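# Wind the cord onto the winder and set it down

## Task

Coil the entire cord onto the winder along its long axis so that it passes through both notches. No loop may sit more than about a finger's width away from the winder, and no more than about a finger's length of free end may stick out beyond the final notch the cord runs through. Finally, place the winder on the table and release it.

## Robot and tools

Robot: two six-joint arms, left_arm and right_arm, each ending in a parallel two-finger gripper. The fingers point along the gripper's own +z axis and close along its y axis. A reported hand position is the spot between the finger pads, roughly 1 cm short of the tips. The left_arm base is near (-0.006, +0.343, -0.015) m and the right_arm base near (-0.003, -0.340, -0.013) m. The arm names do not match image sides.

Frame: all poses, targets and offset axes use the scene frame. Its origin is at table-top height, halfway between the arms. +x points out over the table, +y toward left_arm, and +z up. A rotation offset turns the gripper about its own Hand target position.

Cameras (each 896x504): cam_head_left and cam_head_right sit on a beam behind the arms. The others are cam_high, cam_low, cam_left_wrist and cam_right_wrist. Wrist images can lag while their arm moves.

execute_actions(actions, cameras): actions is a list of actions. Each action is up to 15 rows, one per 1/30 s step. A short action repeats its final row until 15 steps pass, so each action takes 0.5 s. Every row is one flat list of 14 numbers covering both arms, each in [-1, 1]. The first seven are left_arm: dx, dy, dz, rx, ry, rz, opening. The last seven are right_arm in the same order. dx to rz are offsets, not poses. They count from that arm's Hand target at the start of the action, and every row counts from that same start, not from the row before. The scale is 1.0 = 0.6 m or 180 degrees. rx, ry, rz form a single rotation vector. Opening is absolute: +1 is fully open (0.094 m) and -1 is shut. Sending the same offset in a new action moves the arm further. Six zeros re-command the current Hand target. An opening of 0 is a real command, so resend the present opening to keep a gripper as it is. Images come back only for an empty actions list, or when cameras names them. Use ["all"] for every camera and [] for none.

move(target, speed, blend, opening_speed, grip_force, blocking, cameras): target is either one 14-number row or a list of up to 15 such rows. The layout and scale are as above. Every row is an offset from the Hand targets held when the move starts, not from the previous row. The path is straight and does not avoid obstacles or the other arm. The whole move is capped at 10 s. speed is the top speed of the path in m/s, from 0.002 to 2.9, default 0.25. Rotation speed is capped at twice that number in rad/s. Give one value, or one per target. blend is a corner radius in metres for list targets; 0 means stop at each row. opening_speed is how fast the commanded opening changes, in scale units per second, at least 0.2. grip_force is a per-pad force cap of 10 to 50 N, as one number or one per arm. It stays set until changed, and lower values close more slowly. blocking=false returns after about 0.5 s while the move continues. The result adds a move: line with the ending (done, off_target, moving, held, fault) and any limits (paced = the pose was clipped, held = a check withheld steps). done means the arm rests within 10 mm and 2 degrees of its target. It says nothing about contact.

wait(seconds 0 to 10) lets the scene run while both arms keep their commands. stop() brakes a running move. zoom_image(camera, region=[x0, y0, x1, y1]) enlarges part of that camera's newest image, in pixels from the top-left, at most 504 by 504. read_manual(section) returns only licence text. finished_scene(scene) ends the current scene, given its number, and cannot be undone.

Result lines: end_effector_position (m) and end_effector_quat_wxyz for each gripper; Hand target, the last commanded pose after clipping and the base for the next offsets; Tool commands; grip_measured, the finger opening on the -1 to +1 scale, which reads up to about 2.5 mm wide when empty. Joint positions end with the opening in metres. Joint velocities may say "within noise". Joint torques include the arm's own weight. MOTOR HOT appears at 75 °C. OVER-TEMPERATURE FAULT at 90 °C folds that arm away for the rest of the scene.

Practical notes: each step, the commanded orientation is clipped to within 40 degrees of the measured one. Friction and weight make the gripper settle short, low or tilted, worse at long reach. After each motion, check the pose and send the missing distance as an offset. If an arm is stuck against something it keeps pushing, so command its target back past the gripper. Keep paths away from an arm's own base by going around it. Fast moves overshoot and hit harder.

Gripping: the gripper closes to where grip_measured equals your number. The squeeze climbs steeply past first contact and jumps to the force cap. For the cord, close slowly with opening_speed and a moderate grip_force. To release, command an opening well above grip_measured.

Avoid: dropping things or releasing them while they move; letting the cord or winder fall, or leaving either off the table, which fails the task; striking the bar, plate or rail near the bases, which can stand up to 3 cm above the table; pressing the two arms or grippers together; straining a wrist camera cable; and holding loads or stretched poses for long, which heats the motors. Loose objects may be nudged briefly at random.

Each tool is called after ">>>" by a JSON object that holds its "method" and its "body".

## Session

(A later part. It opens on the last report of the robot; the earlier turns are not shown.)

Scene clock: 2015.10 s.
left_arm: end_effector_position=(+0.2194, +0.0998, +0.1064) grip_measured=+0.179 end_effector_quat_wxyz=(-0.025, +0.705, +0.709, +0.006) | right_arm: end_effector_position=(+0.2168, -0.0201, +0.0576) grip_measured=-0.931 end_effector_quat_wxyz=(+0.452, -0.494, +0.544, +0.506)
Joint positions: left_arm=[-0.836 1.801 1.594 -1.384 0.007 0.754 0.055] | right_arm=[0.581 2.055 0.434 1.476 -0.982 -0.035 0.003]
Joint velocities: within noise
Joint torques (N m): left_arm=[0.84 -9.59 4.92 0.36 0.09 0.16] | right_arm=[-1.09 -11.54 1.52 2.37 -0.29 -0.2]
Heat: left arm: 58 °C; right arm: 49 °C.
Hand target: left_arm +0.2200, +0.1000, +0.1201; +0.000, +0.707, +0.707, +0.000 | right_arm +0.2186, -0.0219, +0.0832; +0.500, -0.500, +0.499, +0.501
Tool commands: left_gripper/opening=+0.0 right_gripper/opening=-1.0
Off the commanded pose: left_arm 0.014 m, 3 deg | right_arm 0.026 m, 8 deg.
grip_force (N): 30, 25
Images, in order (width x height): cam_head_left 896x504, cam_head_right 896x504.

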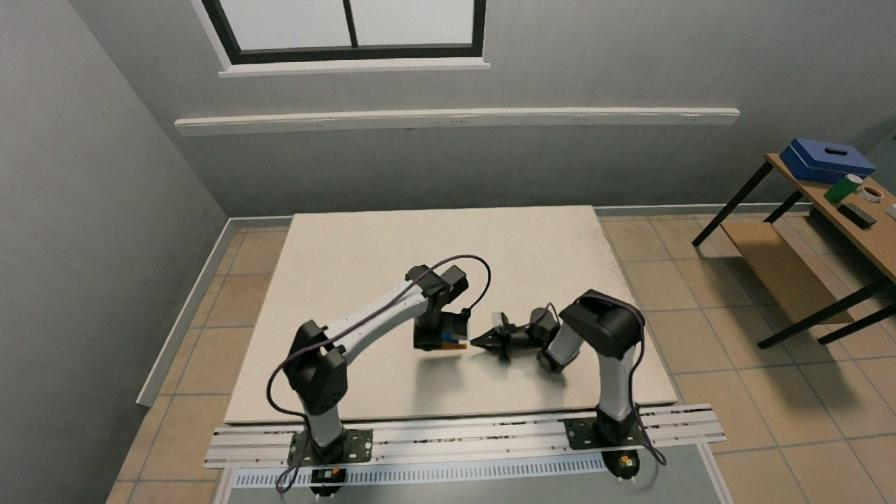

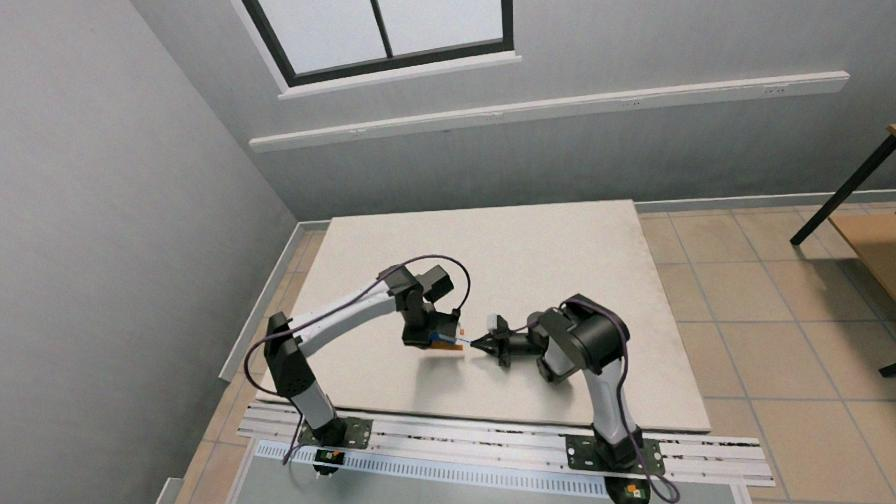

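>>> {"method": "move", "body": {"target": [0, 0, 0, 0, 0, 0, 0.0, 0, 0, 0.003, -0.22, 0, 0, -1.0], "speed": 0.06, "cameras": ["cam_right_wrist", "cam_left_wrist", "cam_head_right"]}}

>>> {"method": "zoom_image", "body": {"camera": "cam_head_right", "region": [390, 280, 560, 400]}}

Scene clock: 2107.67 s.
left_arm: end_effector_position=(+0.2194, +0.0998, +0.1064) grip_measured=+0.179 end_effector_quat_wxyz=(-0.025, +0.705, +0.709, +0.006) | right_arm: end_effector_position=(+0.2139, -0.0267, +0.0666) grip_measured=-0.931 end_effector_quat_wxyz=(-0.278, +0.633, -0.653, -0.310)
Joint positions: left_arm=[-0.836 1.801 1.594 -1.384 0.007 0.754 0.055] | right_arm=[0.687 1.567 0.831 -0.21 -0.632 -0.641 0.003]
Joint torques (N m): left_arm=[0.87 -9.57 4.92 0.37 0.06 0.15] | right_arm=[0.24 -10.45 7.39 1.09 -0.26 -0.2]
Heat: left arm: 59 °C; right arm: 57 °C.
Hand target: left_arm +0.2200, +0.1000, +0.1201; +0.000, +0.707, +0.707, +0.000 | right_arm +0.2185, -0.0219, +0.0850; -0.301, +0.640, -0.639, -0.302
Off the commanded pose: left_arm 0.014 m, 3 deg | right_arm 0.020 m, 3 deg.
grip_force (N): 30, 25
move: off_target (left_arm, right_arm)
camera_calibration:
cam_left_wrist: T_world_to_cam=[[-0.998718, 0.0136593, 0.0487487, 0.213252], [0.0344234, 0.889283, 0.456059, -0.105897], [-0.0371219, 0.457153, -0.888613, 0.147496], [0, 0, 0, 1]] pos_world=[0.222099, 0.0238311, 0.168966]
cam_right_wrist: T_world_to_cam=[[0.999297, -0.000238287, -0.0374987, -0.212042], [-0.0148984, -0.920195, -0.391177, 0.0421856], [-0.0344129, 0.391461, -0.919551, 0.168367], [0, 0, 0, 1]] pos_world=[0.218316, -0.0271405, 0.163373]
Images, in order (width x height): cam_head_right 896x504, cam_left_wrist 896x504, cam_right_wrist 896x504.

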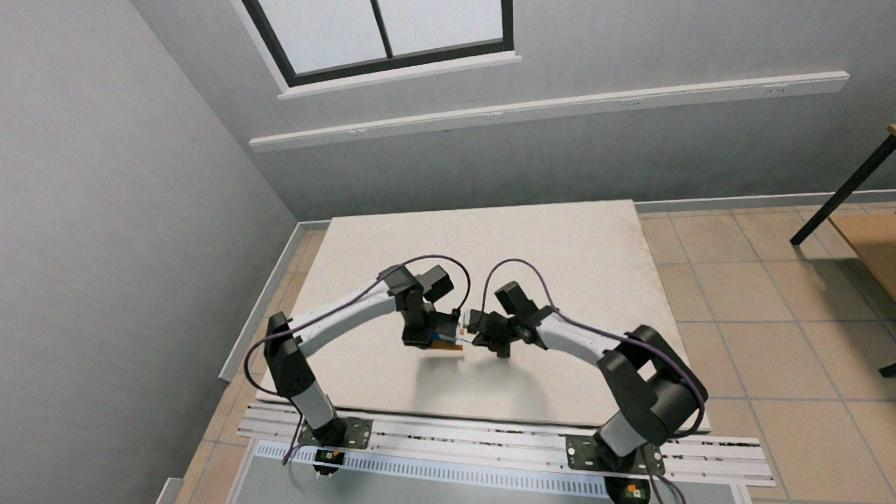

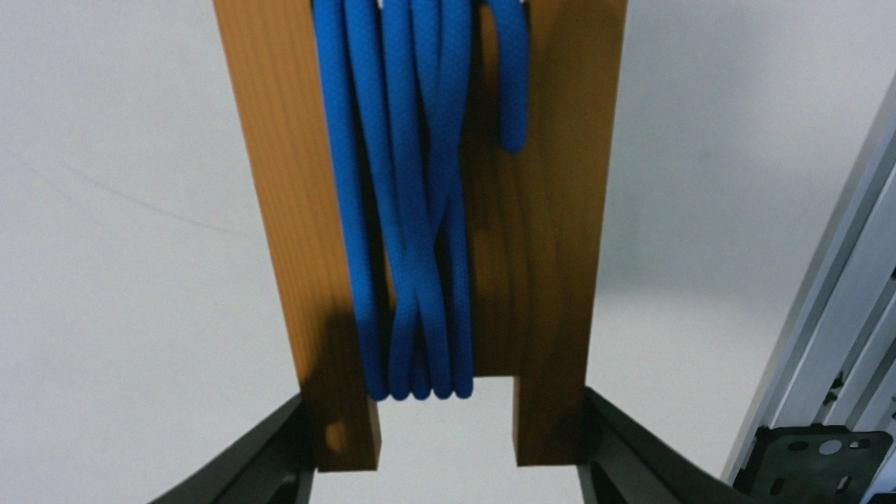

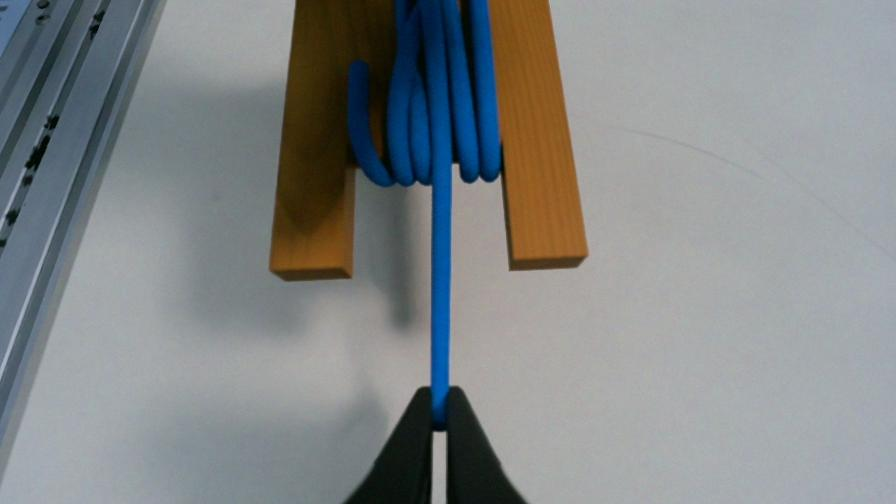

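Scaled by 2.965 from the camera's 896x504 image, which has a finer 1280x720 frame.

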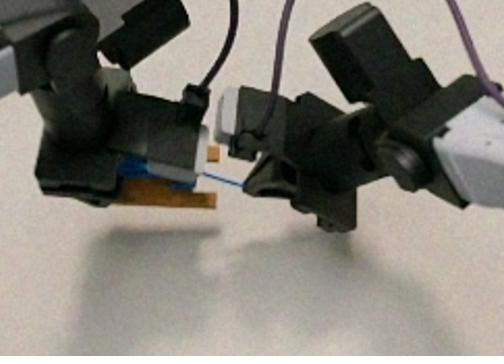

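>>> {"method": "move", "body": {"target": [0, 0, 0, 0, 0, 0, 0.0, 0, 0, 0.0107, 0.06, 0, 0, -1.0], "speed": 0.06, "cameras": ["cam_right_wrist", "cam_head_right"]}}

>>> {"method": "zoom_image", "body": {"camera": "cam_head_right", "region": [390, 280, 560, 400]}}

Scene clock: 2161.70 s.
left_arm: end_effector_position=(+0.2194, +0.0998, +0.1064) grip_measured=+0.179 end_effector_quat_wxyz=(-0.025, +0.705, +0.709, +0.006) | right_arm: end_effector_position=(+0.2165, -0.0233, +0.0740) grip_measured=-0.931 end_effector_quat_wxyz=(-0.336, +0.611, -0.622, -0.356)
Joint positions: left_arm=[-0.836 1.801 1.594 -1.384 0.007 0.754 0.055] | right_arm=[0.647 1.558 0.715 0.051 -0.749 -0.587 0.003]
Joint torques (N m): left_arm=[0.87 -9.61 4.94 0.36 0.08 0.14] | right_arm=[-1.03 -10.58 4.53 1.54 -0.59 -0.05]
Heat: left arm: 60 °C; right arm: 56 °C.
Hand target: left_arm +0.2200, +0.1000, +0.1201; +0.000, +0.707, +0.707, +0.000 | right_arm +0.2185, -0.0219, +0.0915; -0.360, +0.609, -0.608, -0.361
Off the commanded pose: left_arm 0.014 m, 3 deg | right_arm 0.018 m, 3 deg.
grip_force (N): 30, 25
move: off_target (left_arm, right_arm)
camera_calibration:
cam_right_wrist: T_world_to_cam=[[0.999845, 0.00531263, -0.0167582, -0.215811], [-0.00453226, -0.843127, -0.537695, 0.0587525], [-0.0169859, 0.537687, -0.842973, 0.167925], [0, 0, 0, 1]] pos_world=[0.218896, -0.0396087, 0.16953]
Images, in order (width x height): cam_head_right 896x504, cam_right_wrist 896x504.

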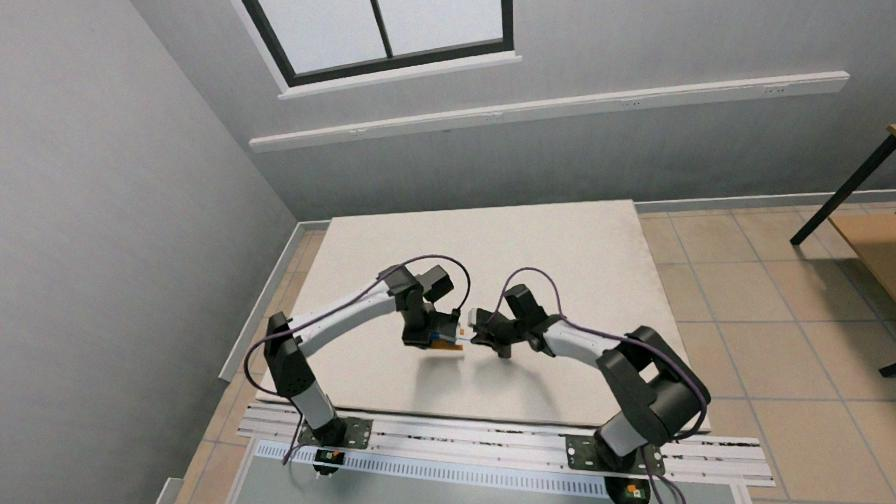

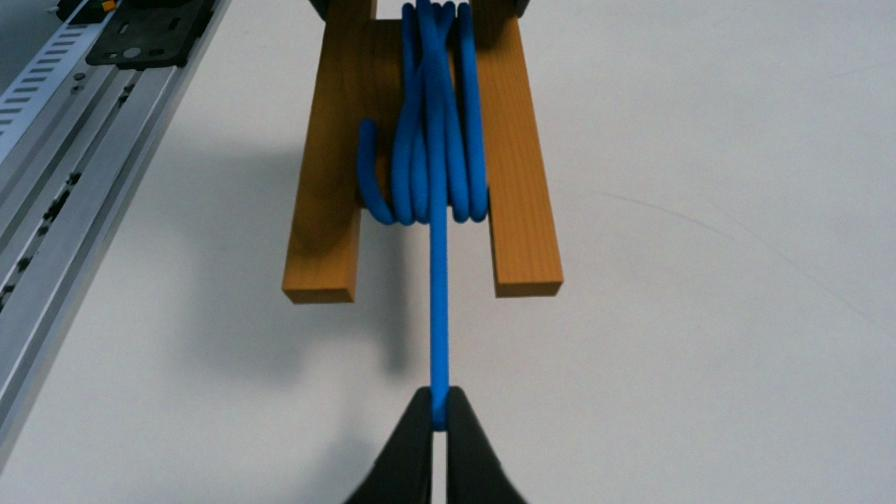

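Scaled by 2.965 from the camera's 896x504 image, which has a finer 1280x720 frame.

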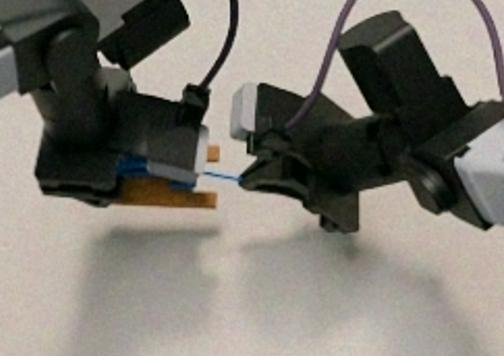

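>>> {"method": "move", "body": {"target": [0, 0, -0.0917, -0.0167, 0, 0, 0.0, 0, 0, -0.0583, 0, 0, 0, -1.0], "speed": 0.04, "cameras": ["cam_right_wrist", "cam_head_right", "cam_high"]}}

>>> {"method": "zoom_image", "body": {"camera": "cam_head_right", "region": [390, 280, 560, 400]}}

>>> {"method": "zoom_image", "body": {"camera": "cam_high", "region": [460, 200, 580, 280]}}

Scene clock: 2183.10 s.
left_arm: end_effector_position=(+0.2164, +0.1049, +0.0516) grip_measured=+0.179 end_effector_quat_wxyz=(-0.014, +0.704, +0.710, -0.009) | right_arm: end_effector_position=(+0.2171, -0.0223, +0.0570) grip_measured=-0.931 end_effector_quat_wxyz=(-0.357, +0.613, -0.610, -0.354)
Joint positions: left_arm=[-0.819 1.78 1.349 -1.137 0.037 0.769 0.055] | right_arm=[0.647 1.608 0.644 0.223 -0.751 -0.587 0.003]
Joint torques (N m): left_arm=[0.83 -9.47 4.86 0.57 0.17 0.16] | right_arm=[-0.98 -5.41 4.27 1.63 -0.49 -0.02]
Heat: left arm: 59 °C; right arm: 52 °C.
Hand target: left_arm +0.2200, +0.1000, +0.0651; +0.019, +0.707, +0.707, -0.018 | right_arm +0.2185, -0.0219, +0.0565; -0.360, +0.609, -0.608, -0.361
Off the commanded pose: left_arm 0.015 m, 4 deg | right_arm 0.002 m, 1 deg.
grip_force (N): 30, 25
move: off_target (left_arm)
camera_calibration:
cam_right_wrist: T_world_to_cam=[[0.999732, 0.00576208, 0.022415, -0.21887], [0.0173961, -0.825878, -0.563581, 0.0474856], [0.0152646, 0.56382, -0.825757, 0.145642], [0, 0, 0, 1]] pos_world=[0.215762, -0.0416374, 0.151933]
Images, in order (width x height): cam_head_right 896x504, cam_high 896x504, cam_right_wrist 896x504.

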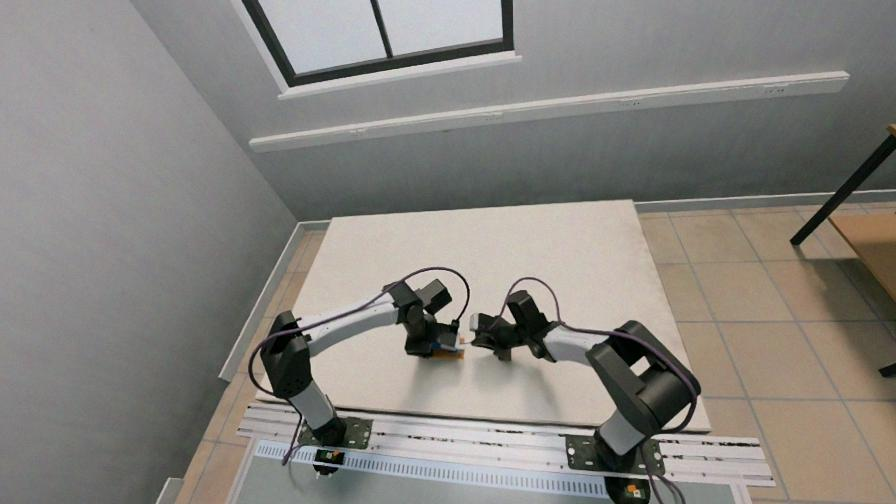

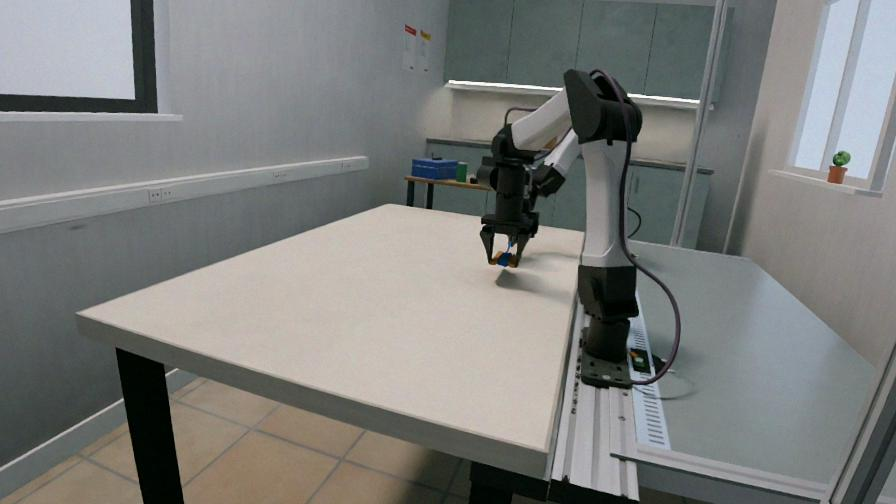

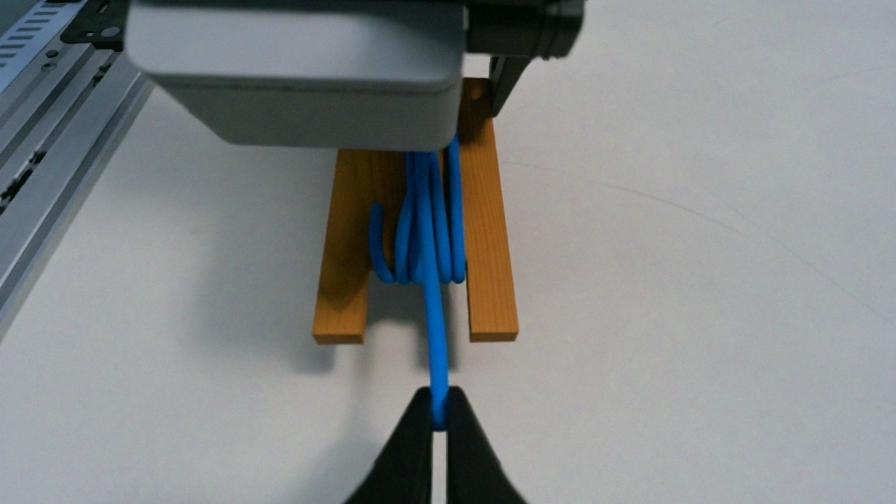

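Scaled by 2.965 from the camera's 896x504 image, which has a finer 1280x720 frame.

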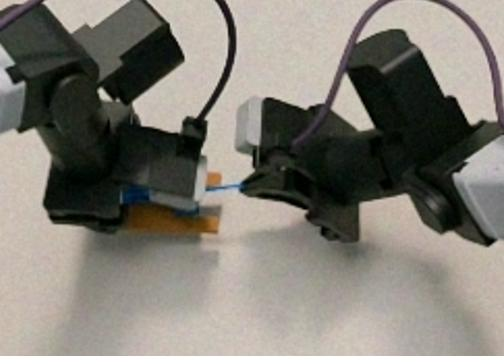

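Scaled by 4.200 from the camera's 896x504 image, which has a finer 1280x720 frame.

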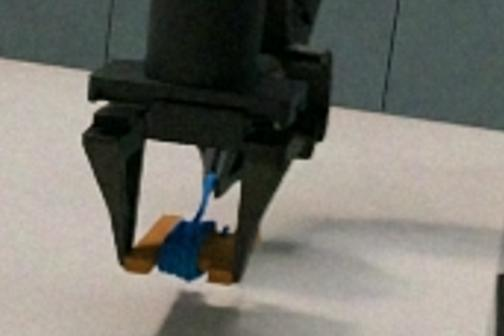

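>>> {"method": "move", "body": {"target": [0, 0, -0.0433, 0, 0, 0, 0.0, 0, 0, -0.0517, 0, 0, 0, -1.0], "speed": 0.03, "cameras": ["cam_right_wrist", "cam_head_right", "cam_high"]}}

>>> {"method": "zoom_image", "body": {"camera": "cam_head_right", "region": [390, 280, 560, 400]}}

>>> {"method": "zoom_image", "body": {"camera": "cam_high", "region": [460, 200, 580, 280]}}

Scene clock: 2197.27 s.
left_arm: end_effector_position=(+0.2169, +0.1050, +0.0324) grip_measured=+0.179 end_effector_quat_wxyz=(-0.003, +0.705, +0.709, -0.009) | right_arm: end_effector_position=(+0.2179, -0.0223, +0.0261) grip_measured=-0.931 end_effector_quat_wxyz=(-0.357, +0.612, -0.610, -0.354)
Joint positions: left_arm=[-0.819 1.78 1.27 -1.037 0.037 0.769 0.055] | right_arm=[0.645 1.723 0.598 0.383 -0.752 -0.587 0.003]
Joint torques (N m): left_arm=[0.69 -7.73 4.79 0.62 0.19 0.14] | right_arm=[-0.94 -6.2 3.84 1.57 -0.52 -0.01]
Heat: left arm: 59 °C; right arm: 49 °C.
Hand target: left_arm +0.2200, +0.1001, +0.0391; +0.019, +0.707, +0.707, -0.018 | right_arm +0.2185, -0.0219, +0.0254; -0.360, +0.609, -0.608, -0.361
Off the commanded pose: left_arm 0.009 m, 3 deg | right_arm 0.001 m, 1 deg.
grip_force (N): 30, 25
move: off_target (left_arm)
camera_calibration:
cam_right_wrist: T_world_to_cam=[[0.999759, 0.00387982, 0.0216147, -0.219064], [0.0153947, -0.825742, -0.563838, 0.0305293], [0.0156606, 0.564035, -0.825603, 0.120016], [0, 0, 0, 1]] pos_world=[0.216661, -0.041634, 0.121034]
Images, in order (width x height): cam_head_right 896x504, cam_high 896x504, cam_right_wrist 896x504.

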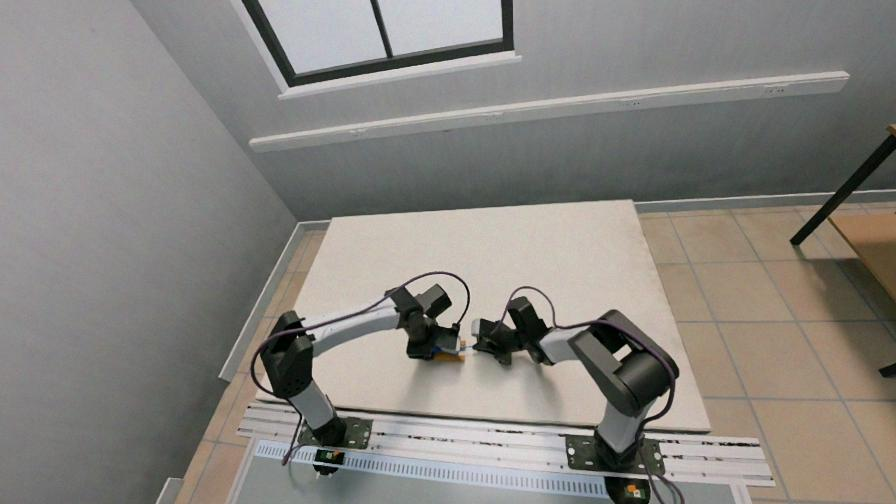

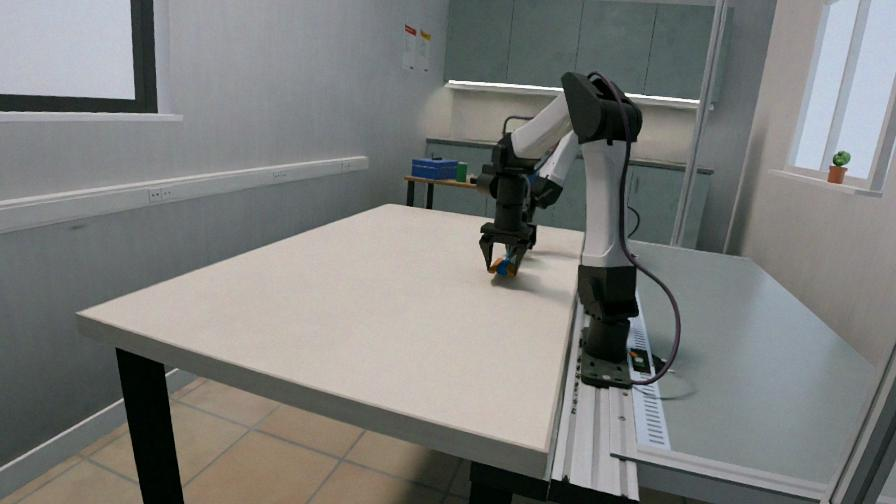

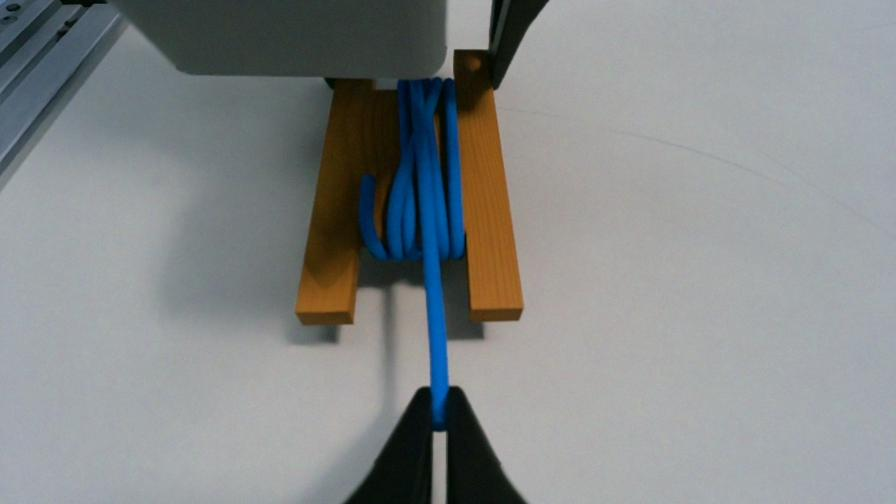

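Scaled by 2.965 from the camera's 896x504 image, which has a finer 1280x720 frame.

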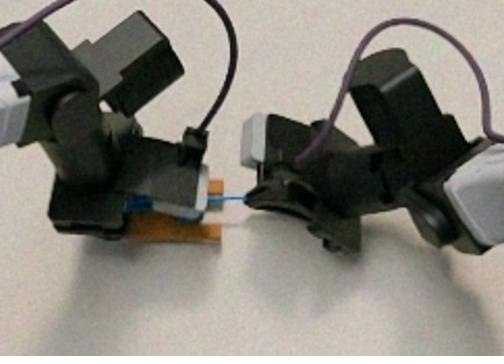

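Scaled by 4.200 from the camera's 896x504 image, which has a finer 1280x720 frame.

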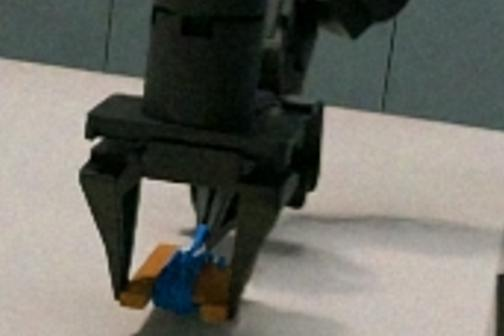

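>>> {"method": "move", "body": {"target": [0, 0, -0.0125, 0, 0, 0, 0.0, 0, 0, -0.0075, 0, 0, 0, -1.0], "speed": 0.02, "cameras": ["cam_right_wrist", "cam_high"]}}

>>> {"method": "zoom_image", "body": {"camera": "cam_high", "region": [460, 220, 560, 290]}}

Scene clock: 2206.80 s.
left_arm: end_effector_position=(+0.2172, +0.1047, +0.0274) grip_measured=+0.179 end_effector_quat_wxyz=(+0.001, +0.705, +0.709, -0.009) | right_arm: end_effector_position=(+0.2180, -0.0221, +0.0218) grip_measured=-0.931 end_effector_quat_wxyz=(-0.358, +0.612, -0.610, -0.354)
Joint positions: left_arm=[-0.819 1.78 1.25 -1.008 0.037 0.769 0.055] | right_arm=[0.645 1.741 0.593 0.407 -0.752 -0.587 0.003]
Joint torques (N m): left_arm=[0.65 -7.08 4.79 0.63 0.18 0.13] | right_arm=[-0.91 -6.09 3.96 1.58 -0.58 -0.07]
Heat: left arm: 57 °C; right arm: 49 °C.
Hand target: left_arm +0.2201, +0.1000, +0.0316; +0.019, +0.707, +0.707, -0.018 | right_arm +0.2185, -0.0219, +0.0210; -0.360, +0.609, -0.608, -0.361
Off the commanded pose: left_arm 0.007 m, 2 deg | right_arm 0.001 m, 1 deg.
grip_force (N): 30, 25
move: done
camera_calibration:
cam_right_wrist: T_world_to_cam=[[0.999748, 0.00416389, 0.022066, -0.219009], [0.0158952, -0.825333, -0.564422, 0.0281624], [0.0158616, 0.564631, -0.825191, 0.116342], [0, 0, 0, 1]] pos_world=[0.216661, -0.0415352, 0.116733]
Images, in order (width x height): cam_high 896x504, cam_right_wrist 896x504.

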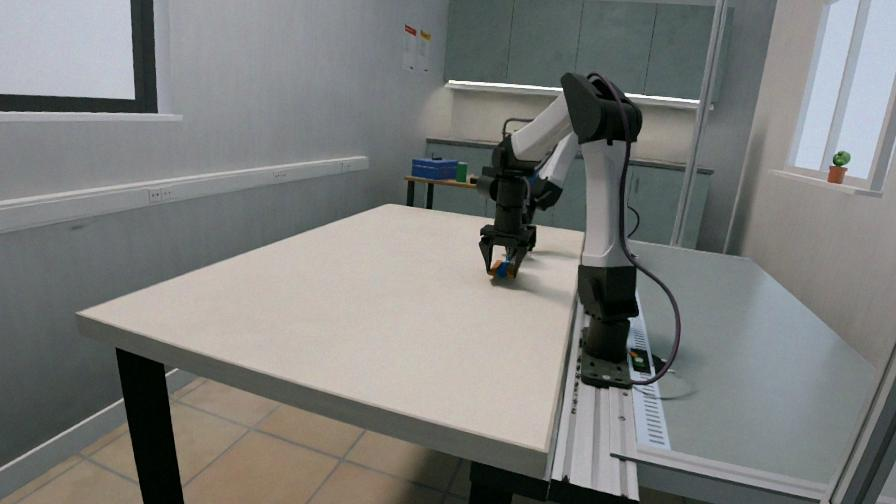

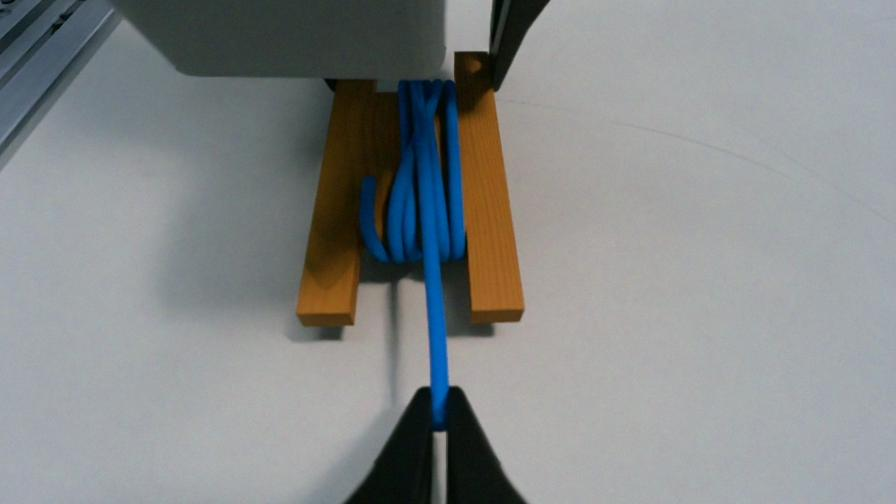

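Scaled by 5.040 from the camera's 896x504 image, which has a finer 1280x720 frame.

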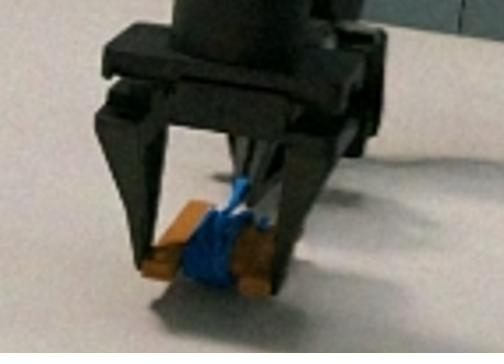

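>>> {"method": "move", "body": {"target": [0, 0, -0.0083, 0, 0, 0, 0.0, 0, 0, -0.0042, 0, 0, 0, -1.0], "speed": 0.02, "cameras": ["cam_right_wrist"]}}

Scene clock: 2211.27 s.
left_arm: end_effector_position=(+0.2175, +0.1045, +0.0242) grip_measured=+0.179 end_effector_quat_wxyz=(+0.004, +0.705, +0.709, -0.009) | right_arm: end_effector_position=(+0.2187, -0.0215, +0.0202) grip_measured=-0.931 end_effector_quat_wxyz=(-0.359, +0.612, -0.609, -0.354)
Joint positions: left_arm=[-0.819 1.78 1.236 -0.989 0.037 0.769 0.055] | right_arm=[0.645 1.752 0.593 0.42 -0.753 -0.587 0.003]
Joint torques (N m): left_arm=[0.64 -6.63 4.78 0.64 0.17 0.13] | right_arm=[-0.87 -5.89 3.81 1.62 -0.54 -0.04]
Heat: left arm: 56 °C; right arm: 48 °C.
Hand target: left_arm +0.2201, +0.1000, +0.0267; +0.019, +0.707, +0.707, -0.018 | right_arm +0.2185, -0.0219, +0.0185; -0.360, +0.609, -0.608, -0.361
Off the commanded pose: left_arm 0.006 m, 2 deg | right_arm 0.002 m, 1 deg.
grip_force (N): 30, 25
move: done
camera_calibration:
cam_right_wrist: T_world_to_cam=[[0.999693, 0.00432969, 0.0244076, -0.219825], [0.0173905, -0.824162, -0.566087, 0.0275722], [0.0176648, 0.566338, -0.823984, 0.114266], [0, 0, 0, 1]] pos_world=[0.217259, -0.0410373, 0.115127]
Images, in order (width x height): cam_right_wrist 896x504.

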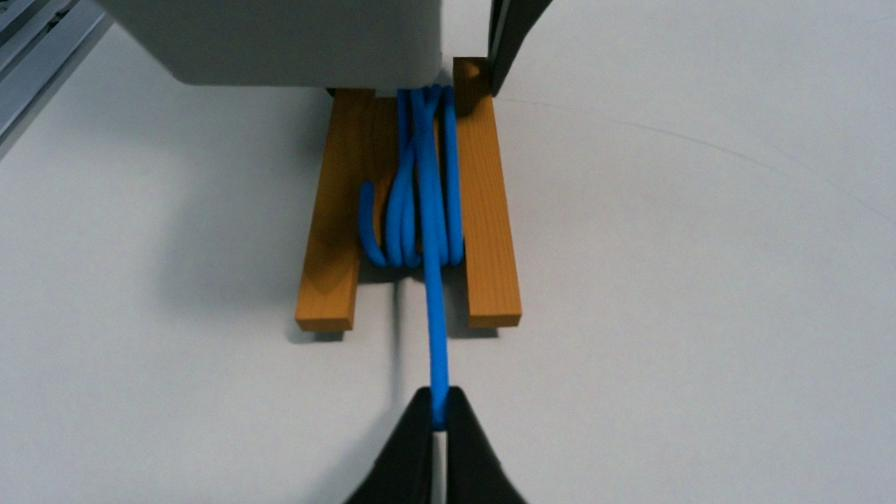

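>>> {"method": "move", "body": {"target": [0, 0, -0.0067, 0, 0, 0, 0.0, 0, 0, -0.0017, 0, 0, 0, -1.0], "speed": 0.02, "cameras": ["cam_right_wrist"]}}

>>> {"method": "zoom_image", "body": {"camera": "cam_right_wrist", "region": [270, 80, 540, 440]}}

Scene clock: 2218.13 s.
left_arm: end_effector_position=(+0.2178, +0.1043, +0.0218) grip_measured=+0.179 end_effector_quat_wxyz=(+0.006, +0.705, +0.709, -0.009) | right_arm: end_effector_position=(+0.2193, -0.0210, +0.0210) grip_measured=-0.931 end_effector_quat_wxyz=(-0.361, +0.612, -0.608, -0.354)
Joint positions: left_arm=[-0.819 1.78 1.226 -0.974 0.037 0.769 0.055] | right_arm=[0.645 1.752 0.593 0.426 -0.753 -0.587 0.003]
Joint torques (N m): left_arm=[0.62 -6.24 4.72 0.69 0.19 0.12] | right_arm=[-0.95 -5.45 3.3 1.65 -0.57 0.01]
Heat: left arm: 55 °C; right arm: 48 °C.
Hand target: left_arm +0.2200, +0.1000, +0.0226; +0.019, +0.707, +0.707, -0.019 | right_arm +0.2185, -0.0219, +0.0175; -0.360, +0.609, -0.608, -0.361
Off the commanded pose: left_arm 0.005 m, 2 deg | right_arm 0.004 m, 1 deg.
grip_force (N): 30, 25
move: done
camera_calibration:
cam_right_wrist: T_world_to_cam=[[0.99958, 0.004224, 0.0286643, -0.220511], [0.0197814, -0.822353, -0.568634, 0.0278884], [0.0211703, 0.568962, -0.822091, 0.113901], [0, 0, 0, 1]] pos_world=[0.217456, -0.0409399, 0.115816]
Images, in order (width x height): cam_right_wrist 896x504.

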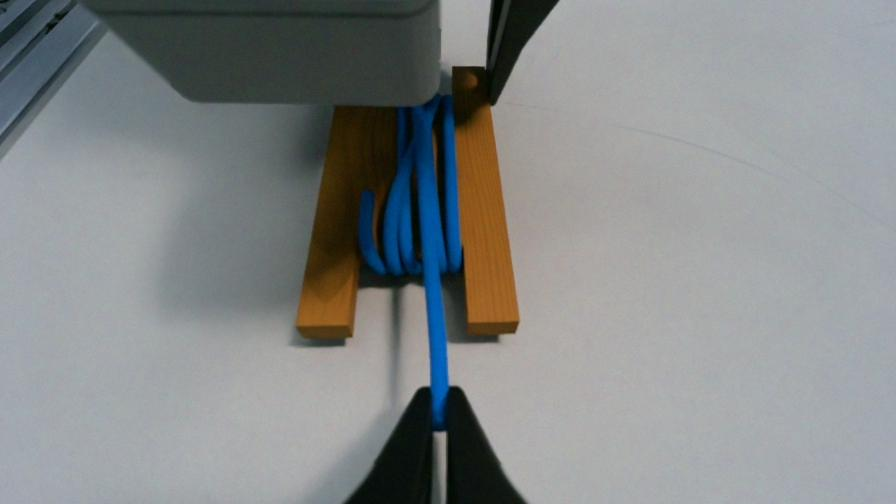

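Scaled by 1.400 from the camera's 896x504 image, which has a finer 1280x720 frame.

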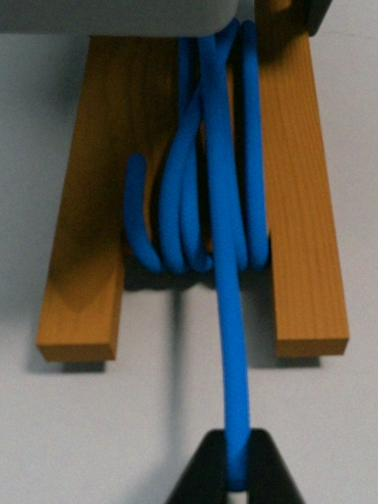

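>>> {"method": "move", "body": {"target": [0, 0, 0, 0, 0, 0, 0.45, 0, 0, 0.0033, 0, 0, 0, -1.0], "speed": 0.02, "opening_speed": 0.3, "cameras": ["cam_right_wrist", "cam_left_wrist"]}}

>>> {"method": "zoom_image", "body": {"camera": "cam_right_wrist", "region": [270, 80, 540, 440]}}

Scene clock: 2237.10 s.
left_arm: end_effector_position=(+0.2180, +0.1038, +0.0218) grip_measured=+0.448 end_effector_quat_wxyz=(+0.007, +0.705, +0.709, -0.010) | right_arm: end_effector_position=(+0.2193, -0.0210, +0.0210) grip_measured=-0.931 end_effector_quat_wxyz=(-0.361, +0.612, -0.608, -0.354)
Joint positions: left_arm=[-0.819 1.78 1.226 -0.972 0.038 0.769 0.068] | right_arm=[0.645 1.752 0.593 0.426 -0.753 -0.587 0.003]
Joint torques (N m): left_arm=[0.59 -6.27 4.72 0.67 0.16 0.12] | right_arm=[-0.96 -6.53 3.6 1.54 -0.52 -0.02]
Heat: left arm: 53 °C; right arm: 47 °C.
Hand target: left_arm +0.2200, +0.1001, +0.0226; +0.019, +0.707, +0.707, -0.018 | right_arm +0.2185, -0.0219, +0.0194; -0.360, +0.609, -0.608, -0.361
Off the commanded pose: left_arm 0.004 m, 2 deg | right_arm 0.002 m, 1 deg.
grip_force (N): 30, 25
move: done
camera_calibration:
cam_left_wrist: T_world_to_cam=[[-0.999598, 0.0145384, 0.0243301, 0.216561], [0.022968, 0.918479, 0.394802, -0.0700806], [-0.0166069, 0.395202, -0.918444, 0.0730759], [0, 0, 0, 1]] pos_world=[0.219297, 0.0323394, 0.0895151]
cam_right_wrist: T_world_to_cam=[[0.99958, 0.004224, 0.0286643, -0.220511], [0.0197814, -0.822353, -0.568634, 0.0278884], [0.0211703, 0.568962, -0.822091, 0.113901], [0, 0, 0, 1]] pos_world=[0.217456, -0.0409399, 0.115816]
Images, in order (width x height): cam_left_wrist 896x504, cam_right_wrist 896x504.

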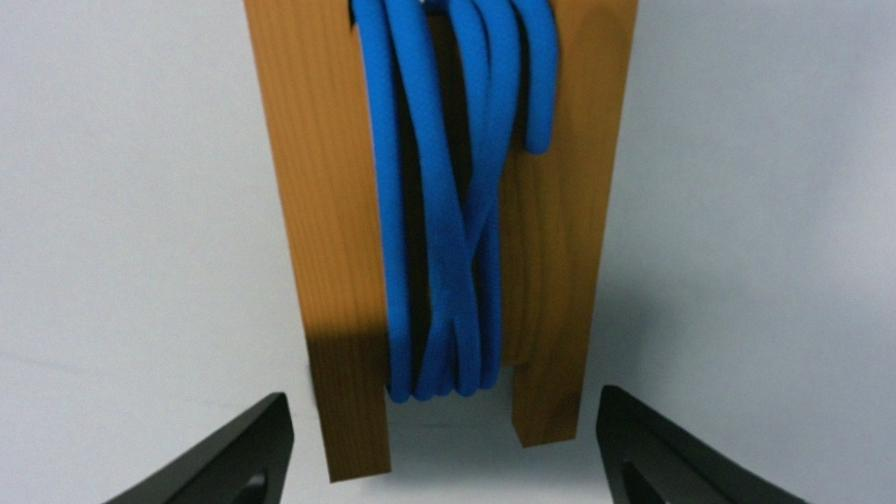

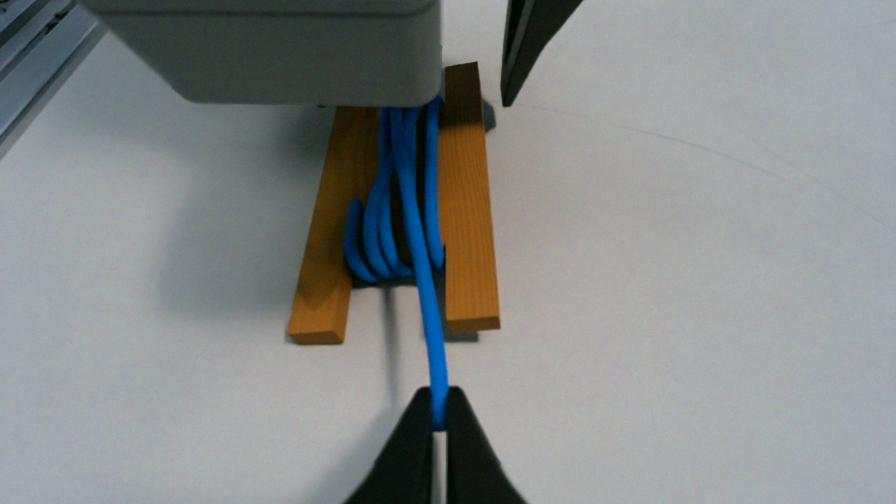

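Scaled by 1.400 from the camera's 896x504 image, which has a finer 1280x720 frame.

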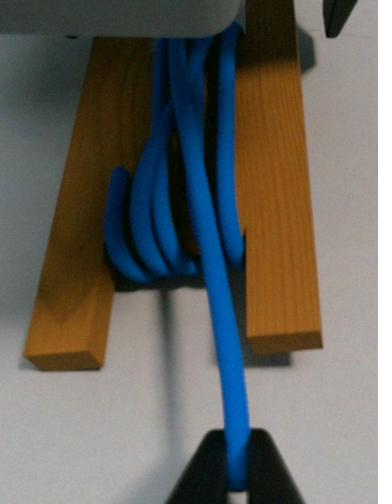

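>>> {"method": "move", "body": {"target": [[0, 0, 0.0, 0, 0, 0, 0.6, 0, 0, 0, 0, 0, 0, -1.0], [0, 0, 0.1333, 0, 0, 0, 0.6, 0, 0, 0, 0, 0, 0, -1.0]], "speed": 0.06, "cameras": ["cam_right_wrist", "cam_left_wrist"]}}

Scene clock: 2246.33 s.
left_arm: end_effector_position=(+0.2184, +0.1028, +0.0825) grip_measured=+0.598 end_effector_quat_wxyz=(-0.006, +0.704, +0.710, -0.010) | right_arm: end_effector_position=(+0.2193, -0.0210, +0.0210) grip_measured=-0.931 end_effector_quat_wxyz=(-0.361, +0.612, -0.608, -0.354)
Joint positions: left_arm=[-0.816 1.757 1.445 -1.24 0.039 0.771 0.075] | right_arm=[0.645 1.752 0.593 0.426 -0.753 -0.587 0.003]
Joint torques (N m): left_arm=[0.83 -8.91 7.5 0.13 0.17 0.15] | right_arm=[-0.95 -6.52 3.78 1.56 -0.52 -0.02]
Heat: left arm: 52 °C; right arm: 47 °C.
Hand target: left_arm +0.2200, +0.1001, +0.1026; +0.019, +0.707, +0.707, -0.018 | right_arm +0.2185, -0.0219, +0.0194; -0.360, +0.609, -0.608, -0.361
Off the commanded pose: left_arm 0.020 m, 3 deg | right_arm 0.002 m, 1 deg.
grip_force (N): 30, 25
move: off_target (left_arm)
camera_calibration:
cam_left_wrist: T_world_to_cam=[[-0.998969, 0.013105, 0.0434637, 0.213906], [0.0298334, 0.911165, 0.41096, -0.0952405], [-0.034217, 0.411833, -0.910617, 0.130728], [0, 0, 0, 1]] pos_world=[0.220999, 0.0301386, 0.148886]
cam_right_wrist: T_world_to_cam=[[0.99958, 0.004224, 0.0286643, -0.220511], [0.0197814, -0.822353, -0.568634, 0.0278884], [0.0211703, 0.568962, -0.822091, 0.113901], [0, 0, 0, 1]] pos_world=[0.217456, -0.0409399, 0.115816]
Images, in order (width x height): cam_left_wrist 896x504, cam_right_wrist 896x504.

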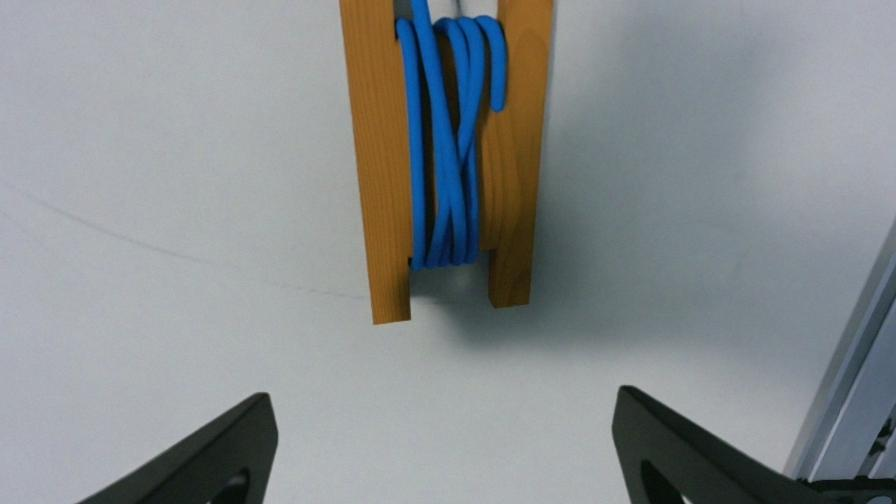

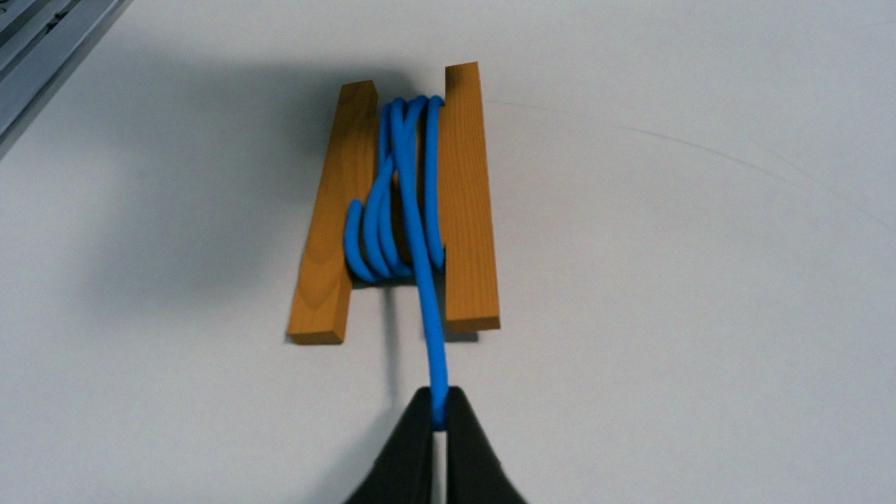

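>>> {"method": "move", "body": {"target": [0, 0, 0.02, 0, 0, 0, 0.6, 0, -0.013, 0, 0, 0, 0, -1.0], "speed": 0.02, "cameras": ["cam_right_wrist", "cam_left_wrist"]}}

>>> {"method": "zoom_image", "body": {"camera": "cam_right_wrist", "region": [270, 50, 540, 440]}}

Scene clock: 2265.77 s.
left_arm: end_effector_position=(+0.2188, +0.1021, +0.0941) grip_measured=+0.598 end_effector_quat_wxyz=(-0.006, +0.705, +0.709, -0.010) | right_arm: end_effector_position=(+0.2197, -0.0288, +0.0174) grip_measured=-0.931 end_effector_quat_wxyz=(-0.357, +0.605, -0.615, -0.358)
Joint positions: left_arm=[-0.816 1.757 1.491 -1.287 0.039 0.772 0.075] | right_arm=[0.621 1.752 0.576 0.426 -0.769 -0.588 0.003]
Joint torques (N m): left_arm=[0.87 -8.92 7.58 0.14 0.17 0.16] | right_arm=[-0.99 -7.69 3.77 1.39 -0.57 -0.24]
Heat: left arm: 54 °C; right arm: 47 °C.
Hand target: left_arm +0.2201, +0.1000, +0.1146; +0.019, +0.707, +0.707, -0.018 | right_arm +0.2185, -0.0297, +0.0195; -0.360, +0.609, -0.608, -0.361
Off the commanded pose: left_arm 0.021 m, 3 deg | right_arm 0.003 m, 1 deg.
grip_force (N): 30, 25
move: off_target (left_arm)
camera_calibration:
cam_left_wrist: T_world_to_cam=[[-0.998935, 0.013818, 0.0440234, 0.213696], [0.0307317, 0.910932, 0.41141, -0.0996037], [-0.0344175, 0.412325, -0.910386, 0.141494], [0, 0, 0, 1]] pos_world=[0.221399, 0.0294376, 0.160385]
cam_right_wrist: T_world_to_cam=[[0.999937, -0.00661671, 0.00907226, -0.220791], [-0.000294296, -0.823108, -0.567885, 0.0237947], [0.011225, 0.567846, -0.823058, 0.117536], [0, 0, 0, 1]] pos_world=[0.219464, -0.0486178, 0.112255]
Images, in order (width x height): cam_left_wrist 896x504, cam_right_wrist 896x504.

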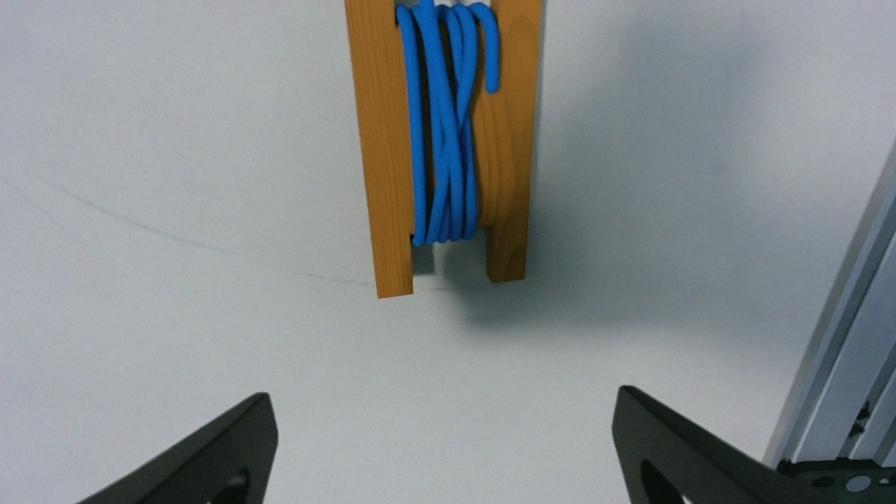

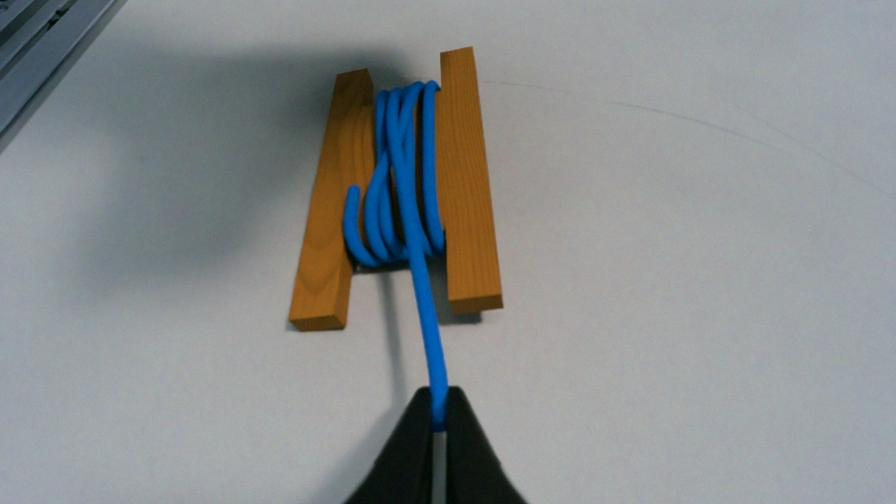

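Scaled by 1.292 from the camera's 896x504 image, which has a finer 1280x720 frame.

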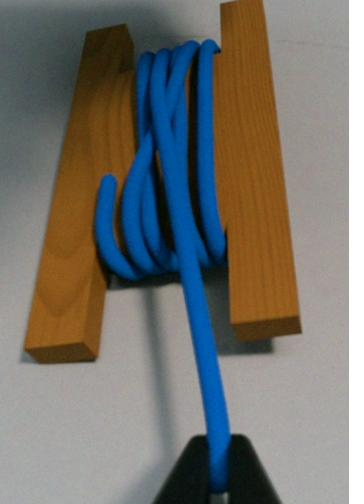

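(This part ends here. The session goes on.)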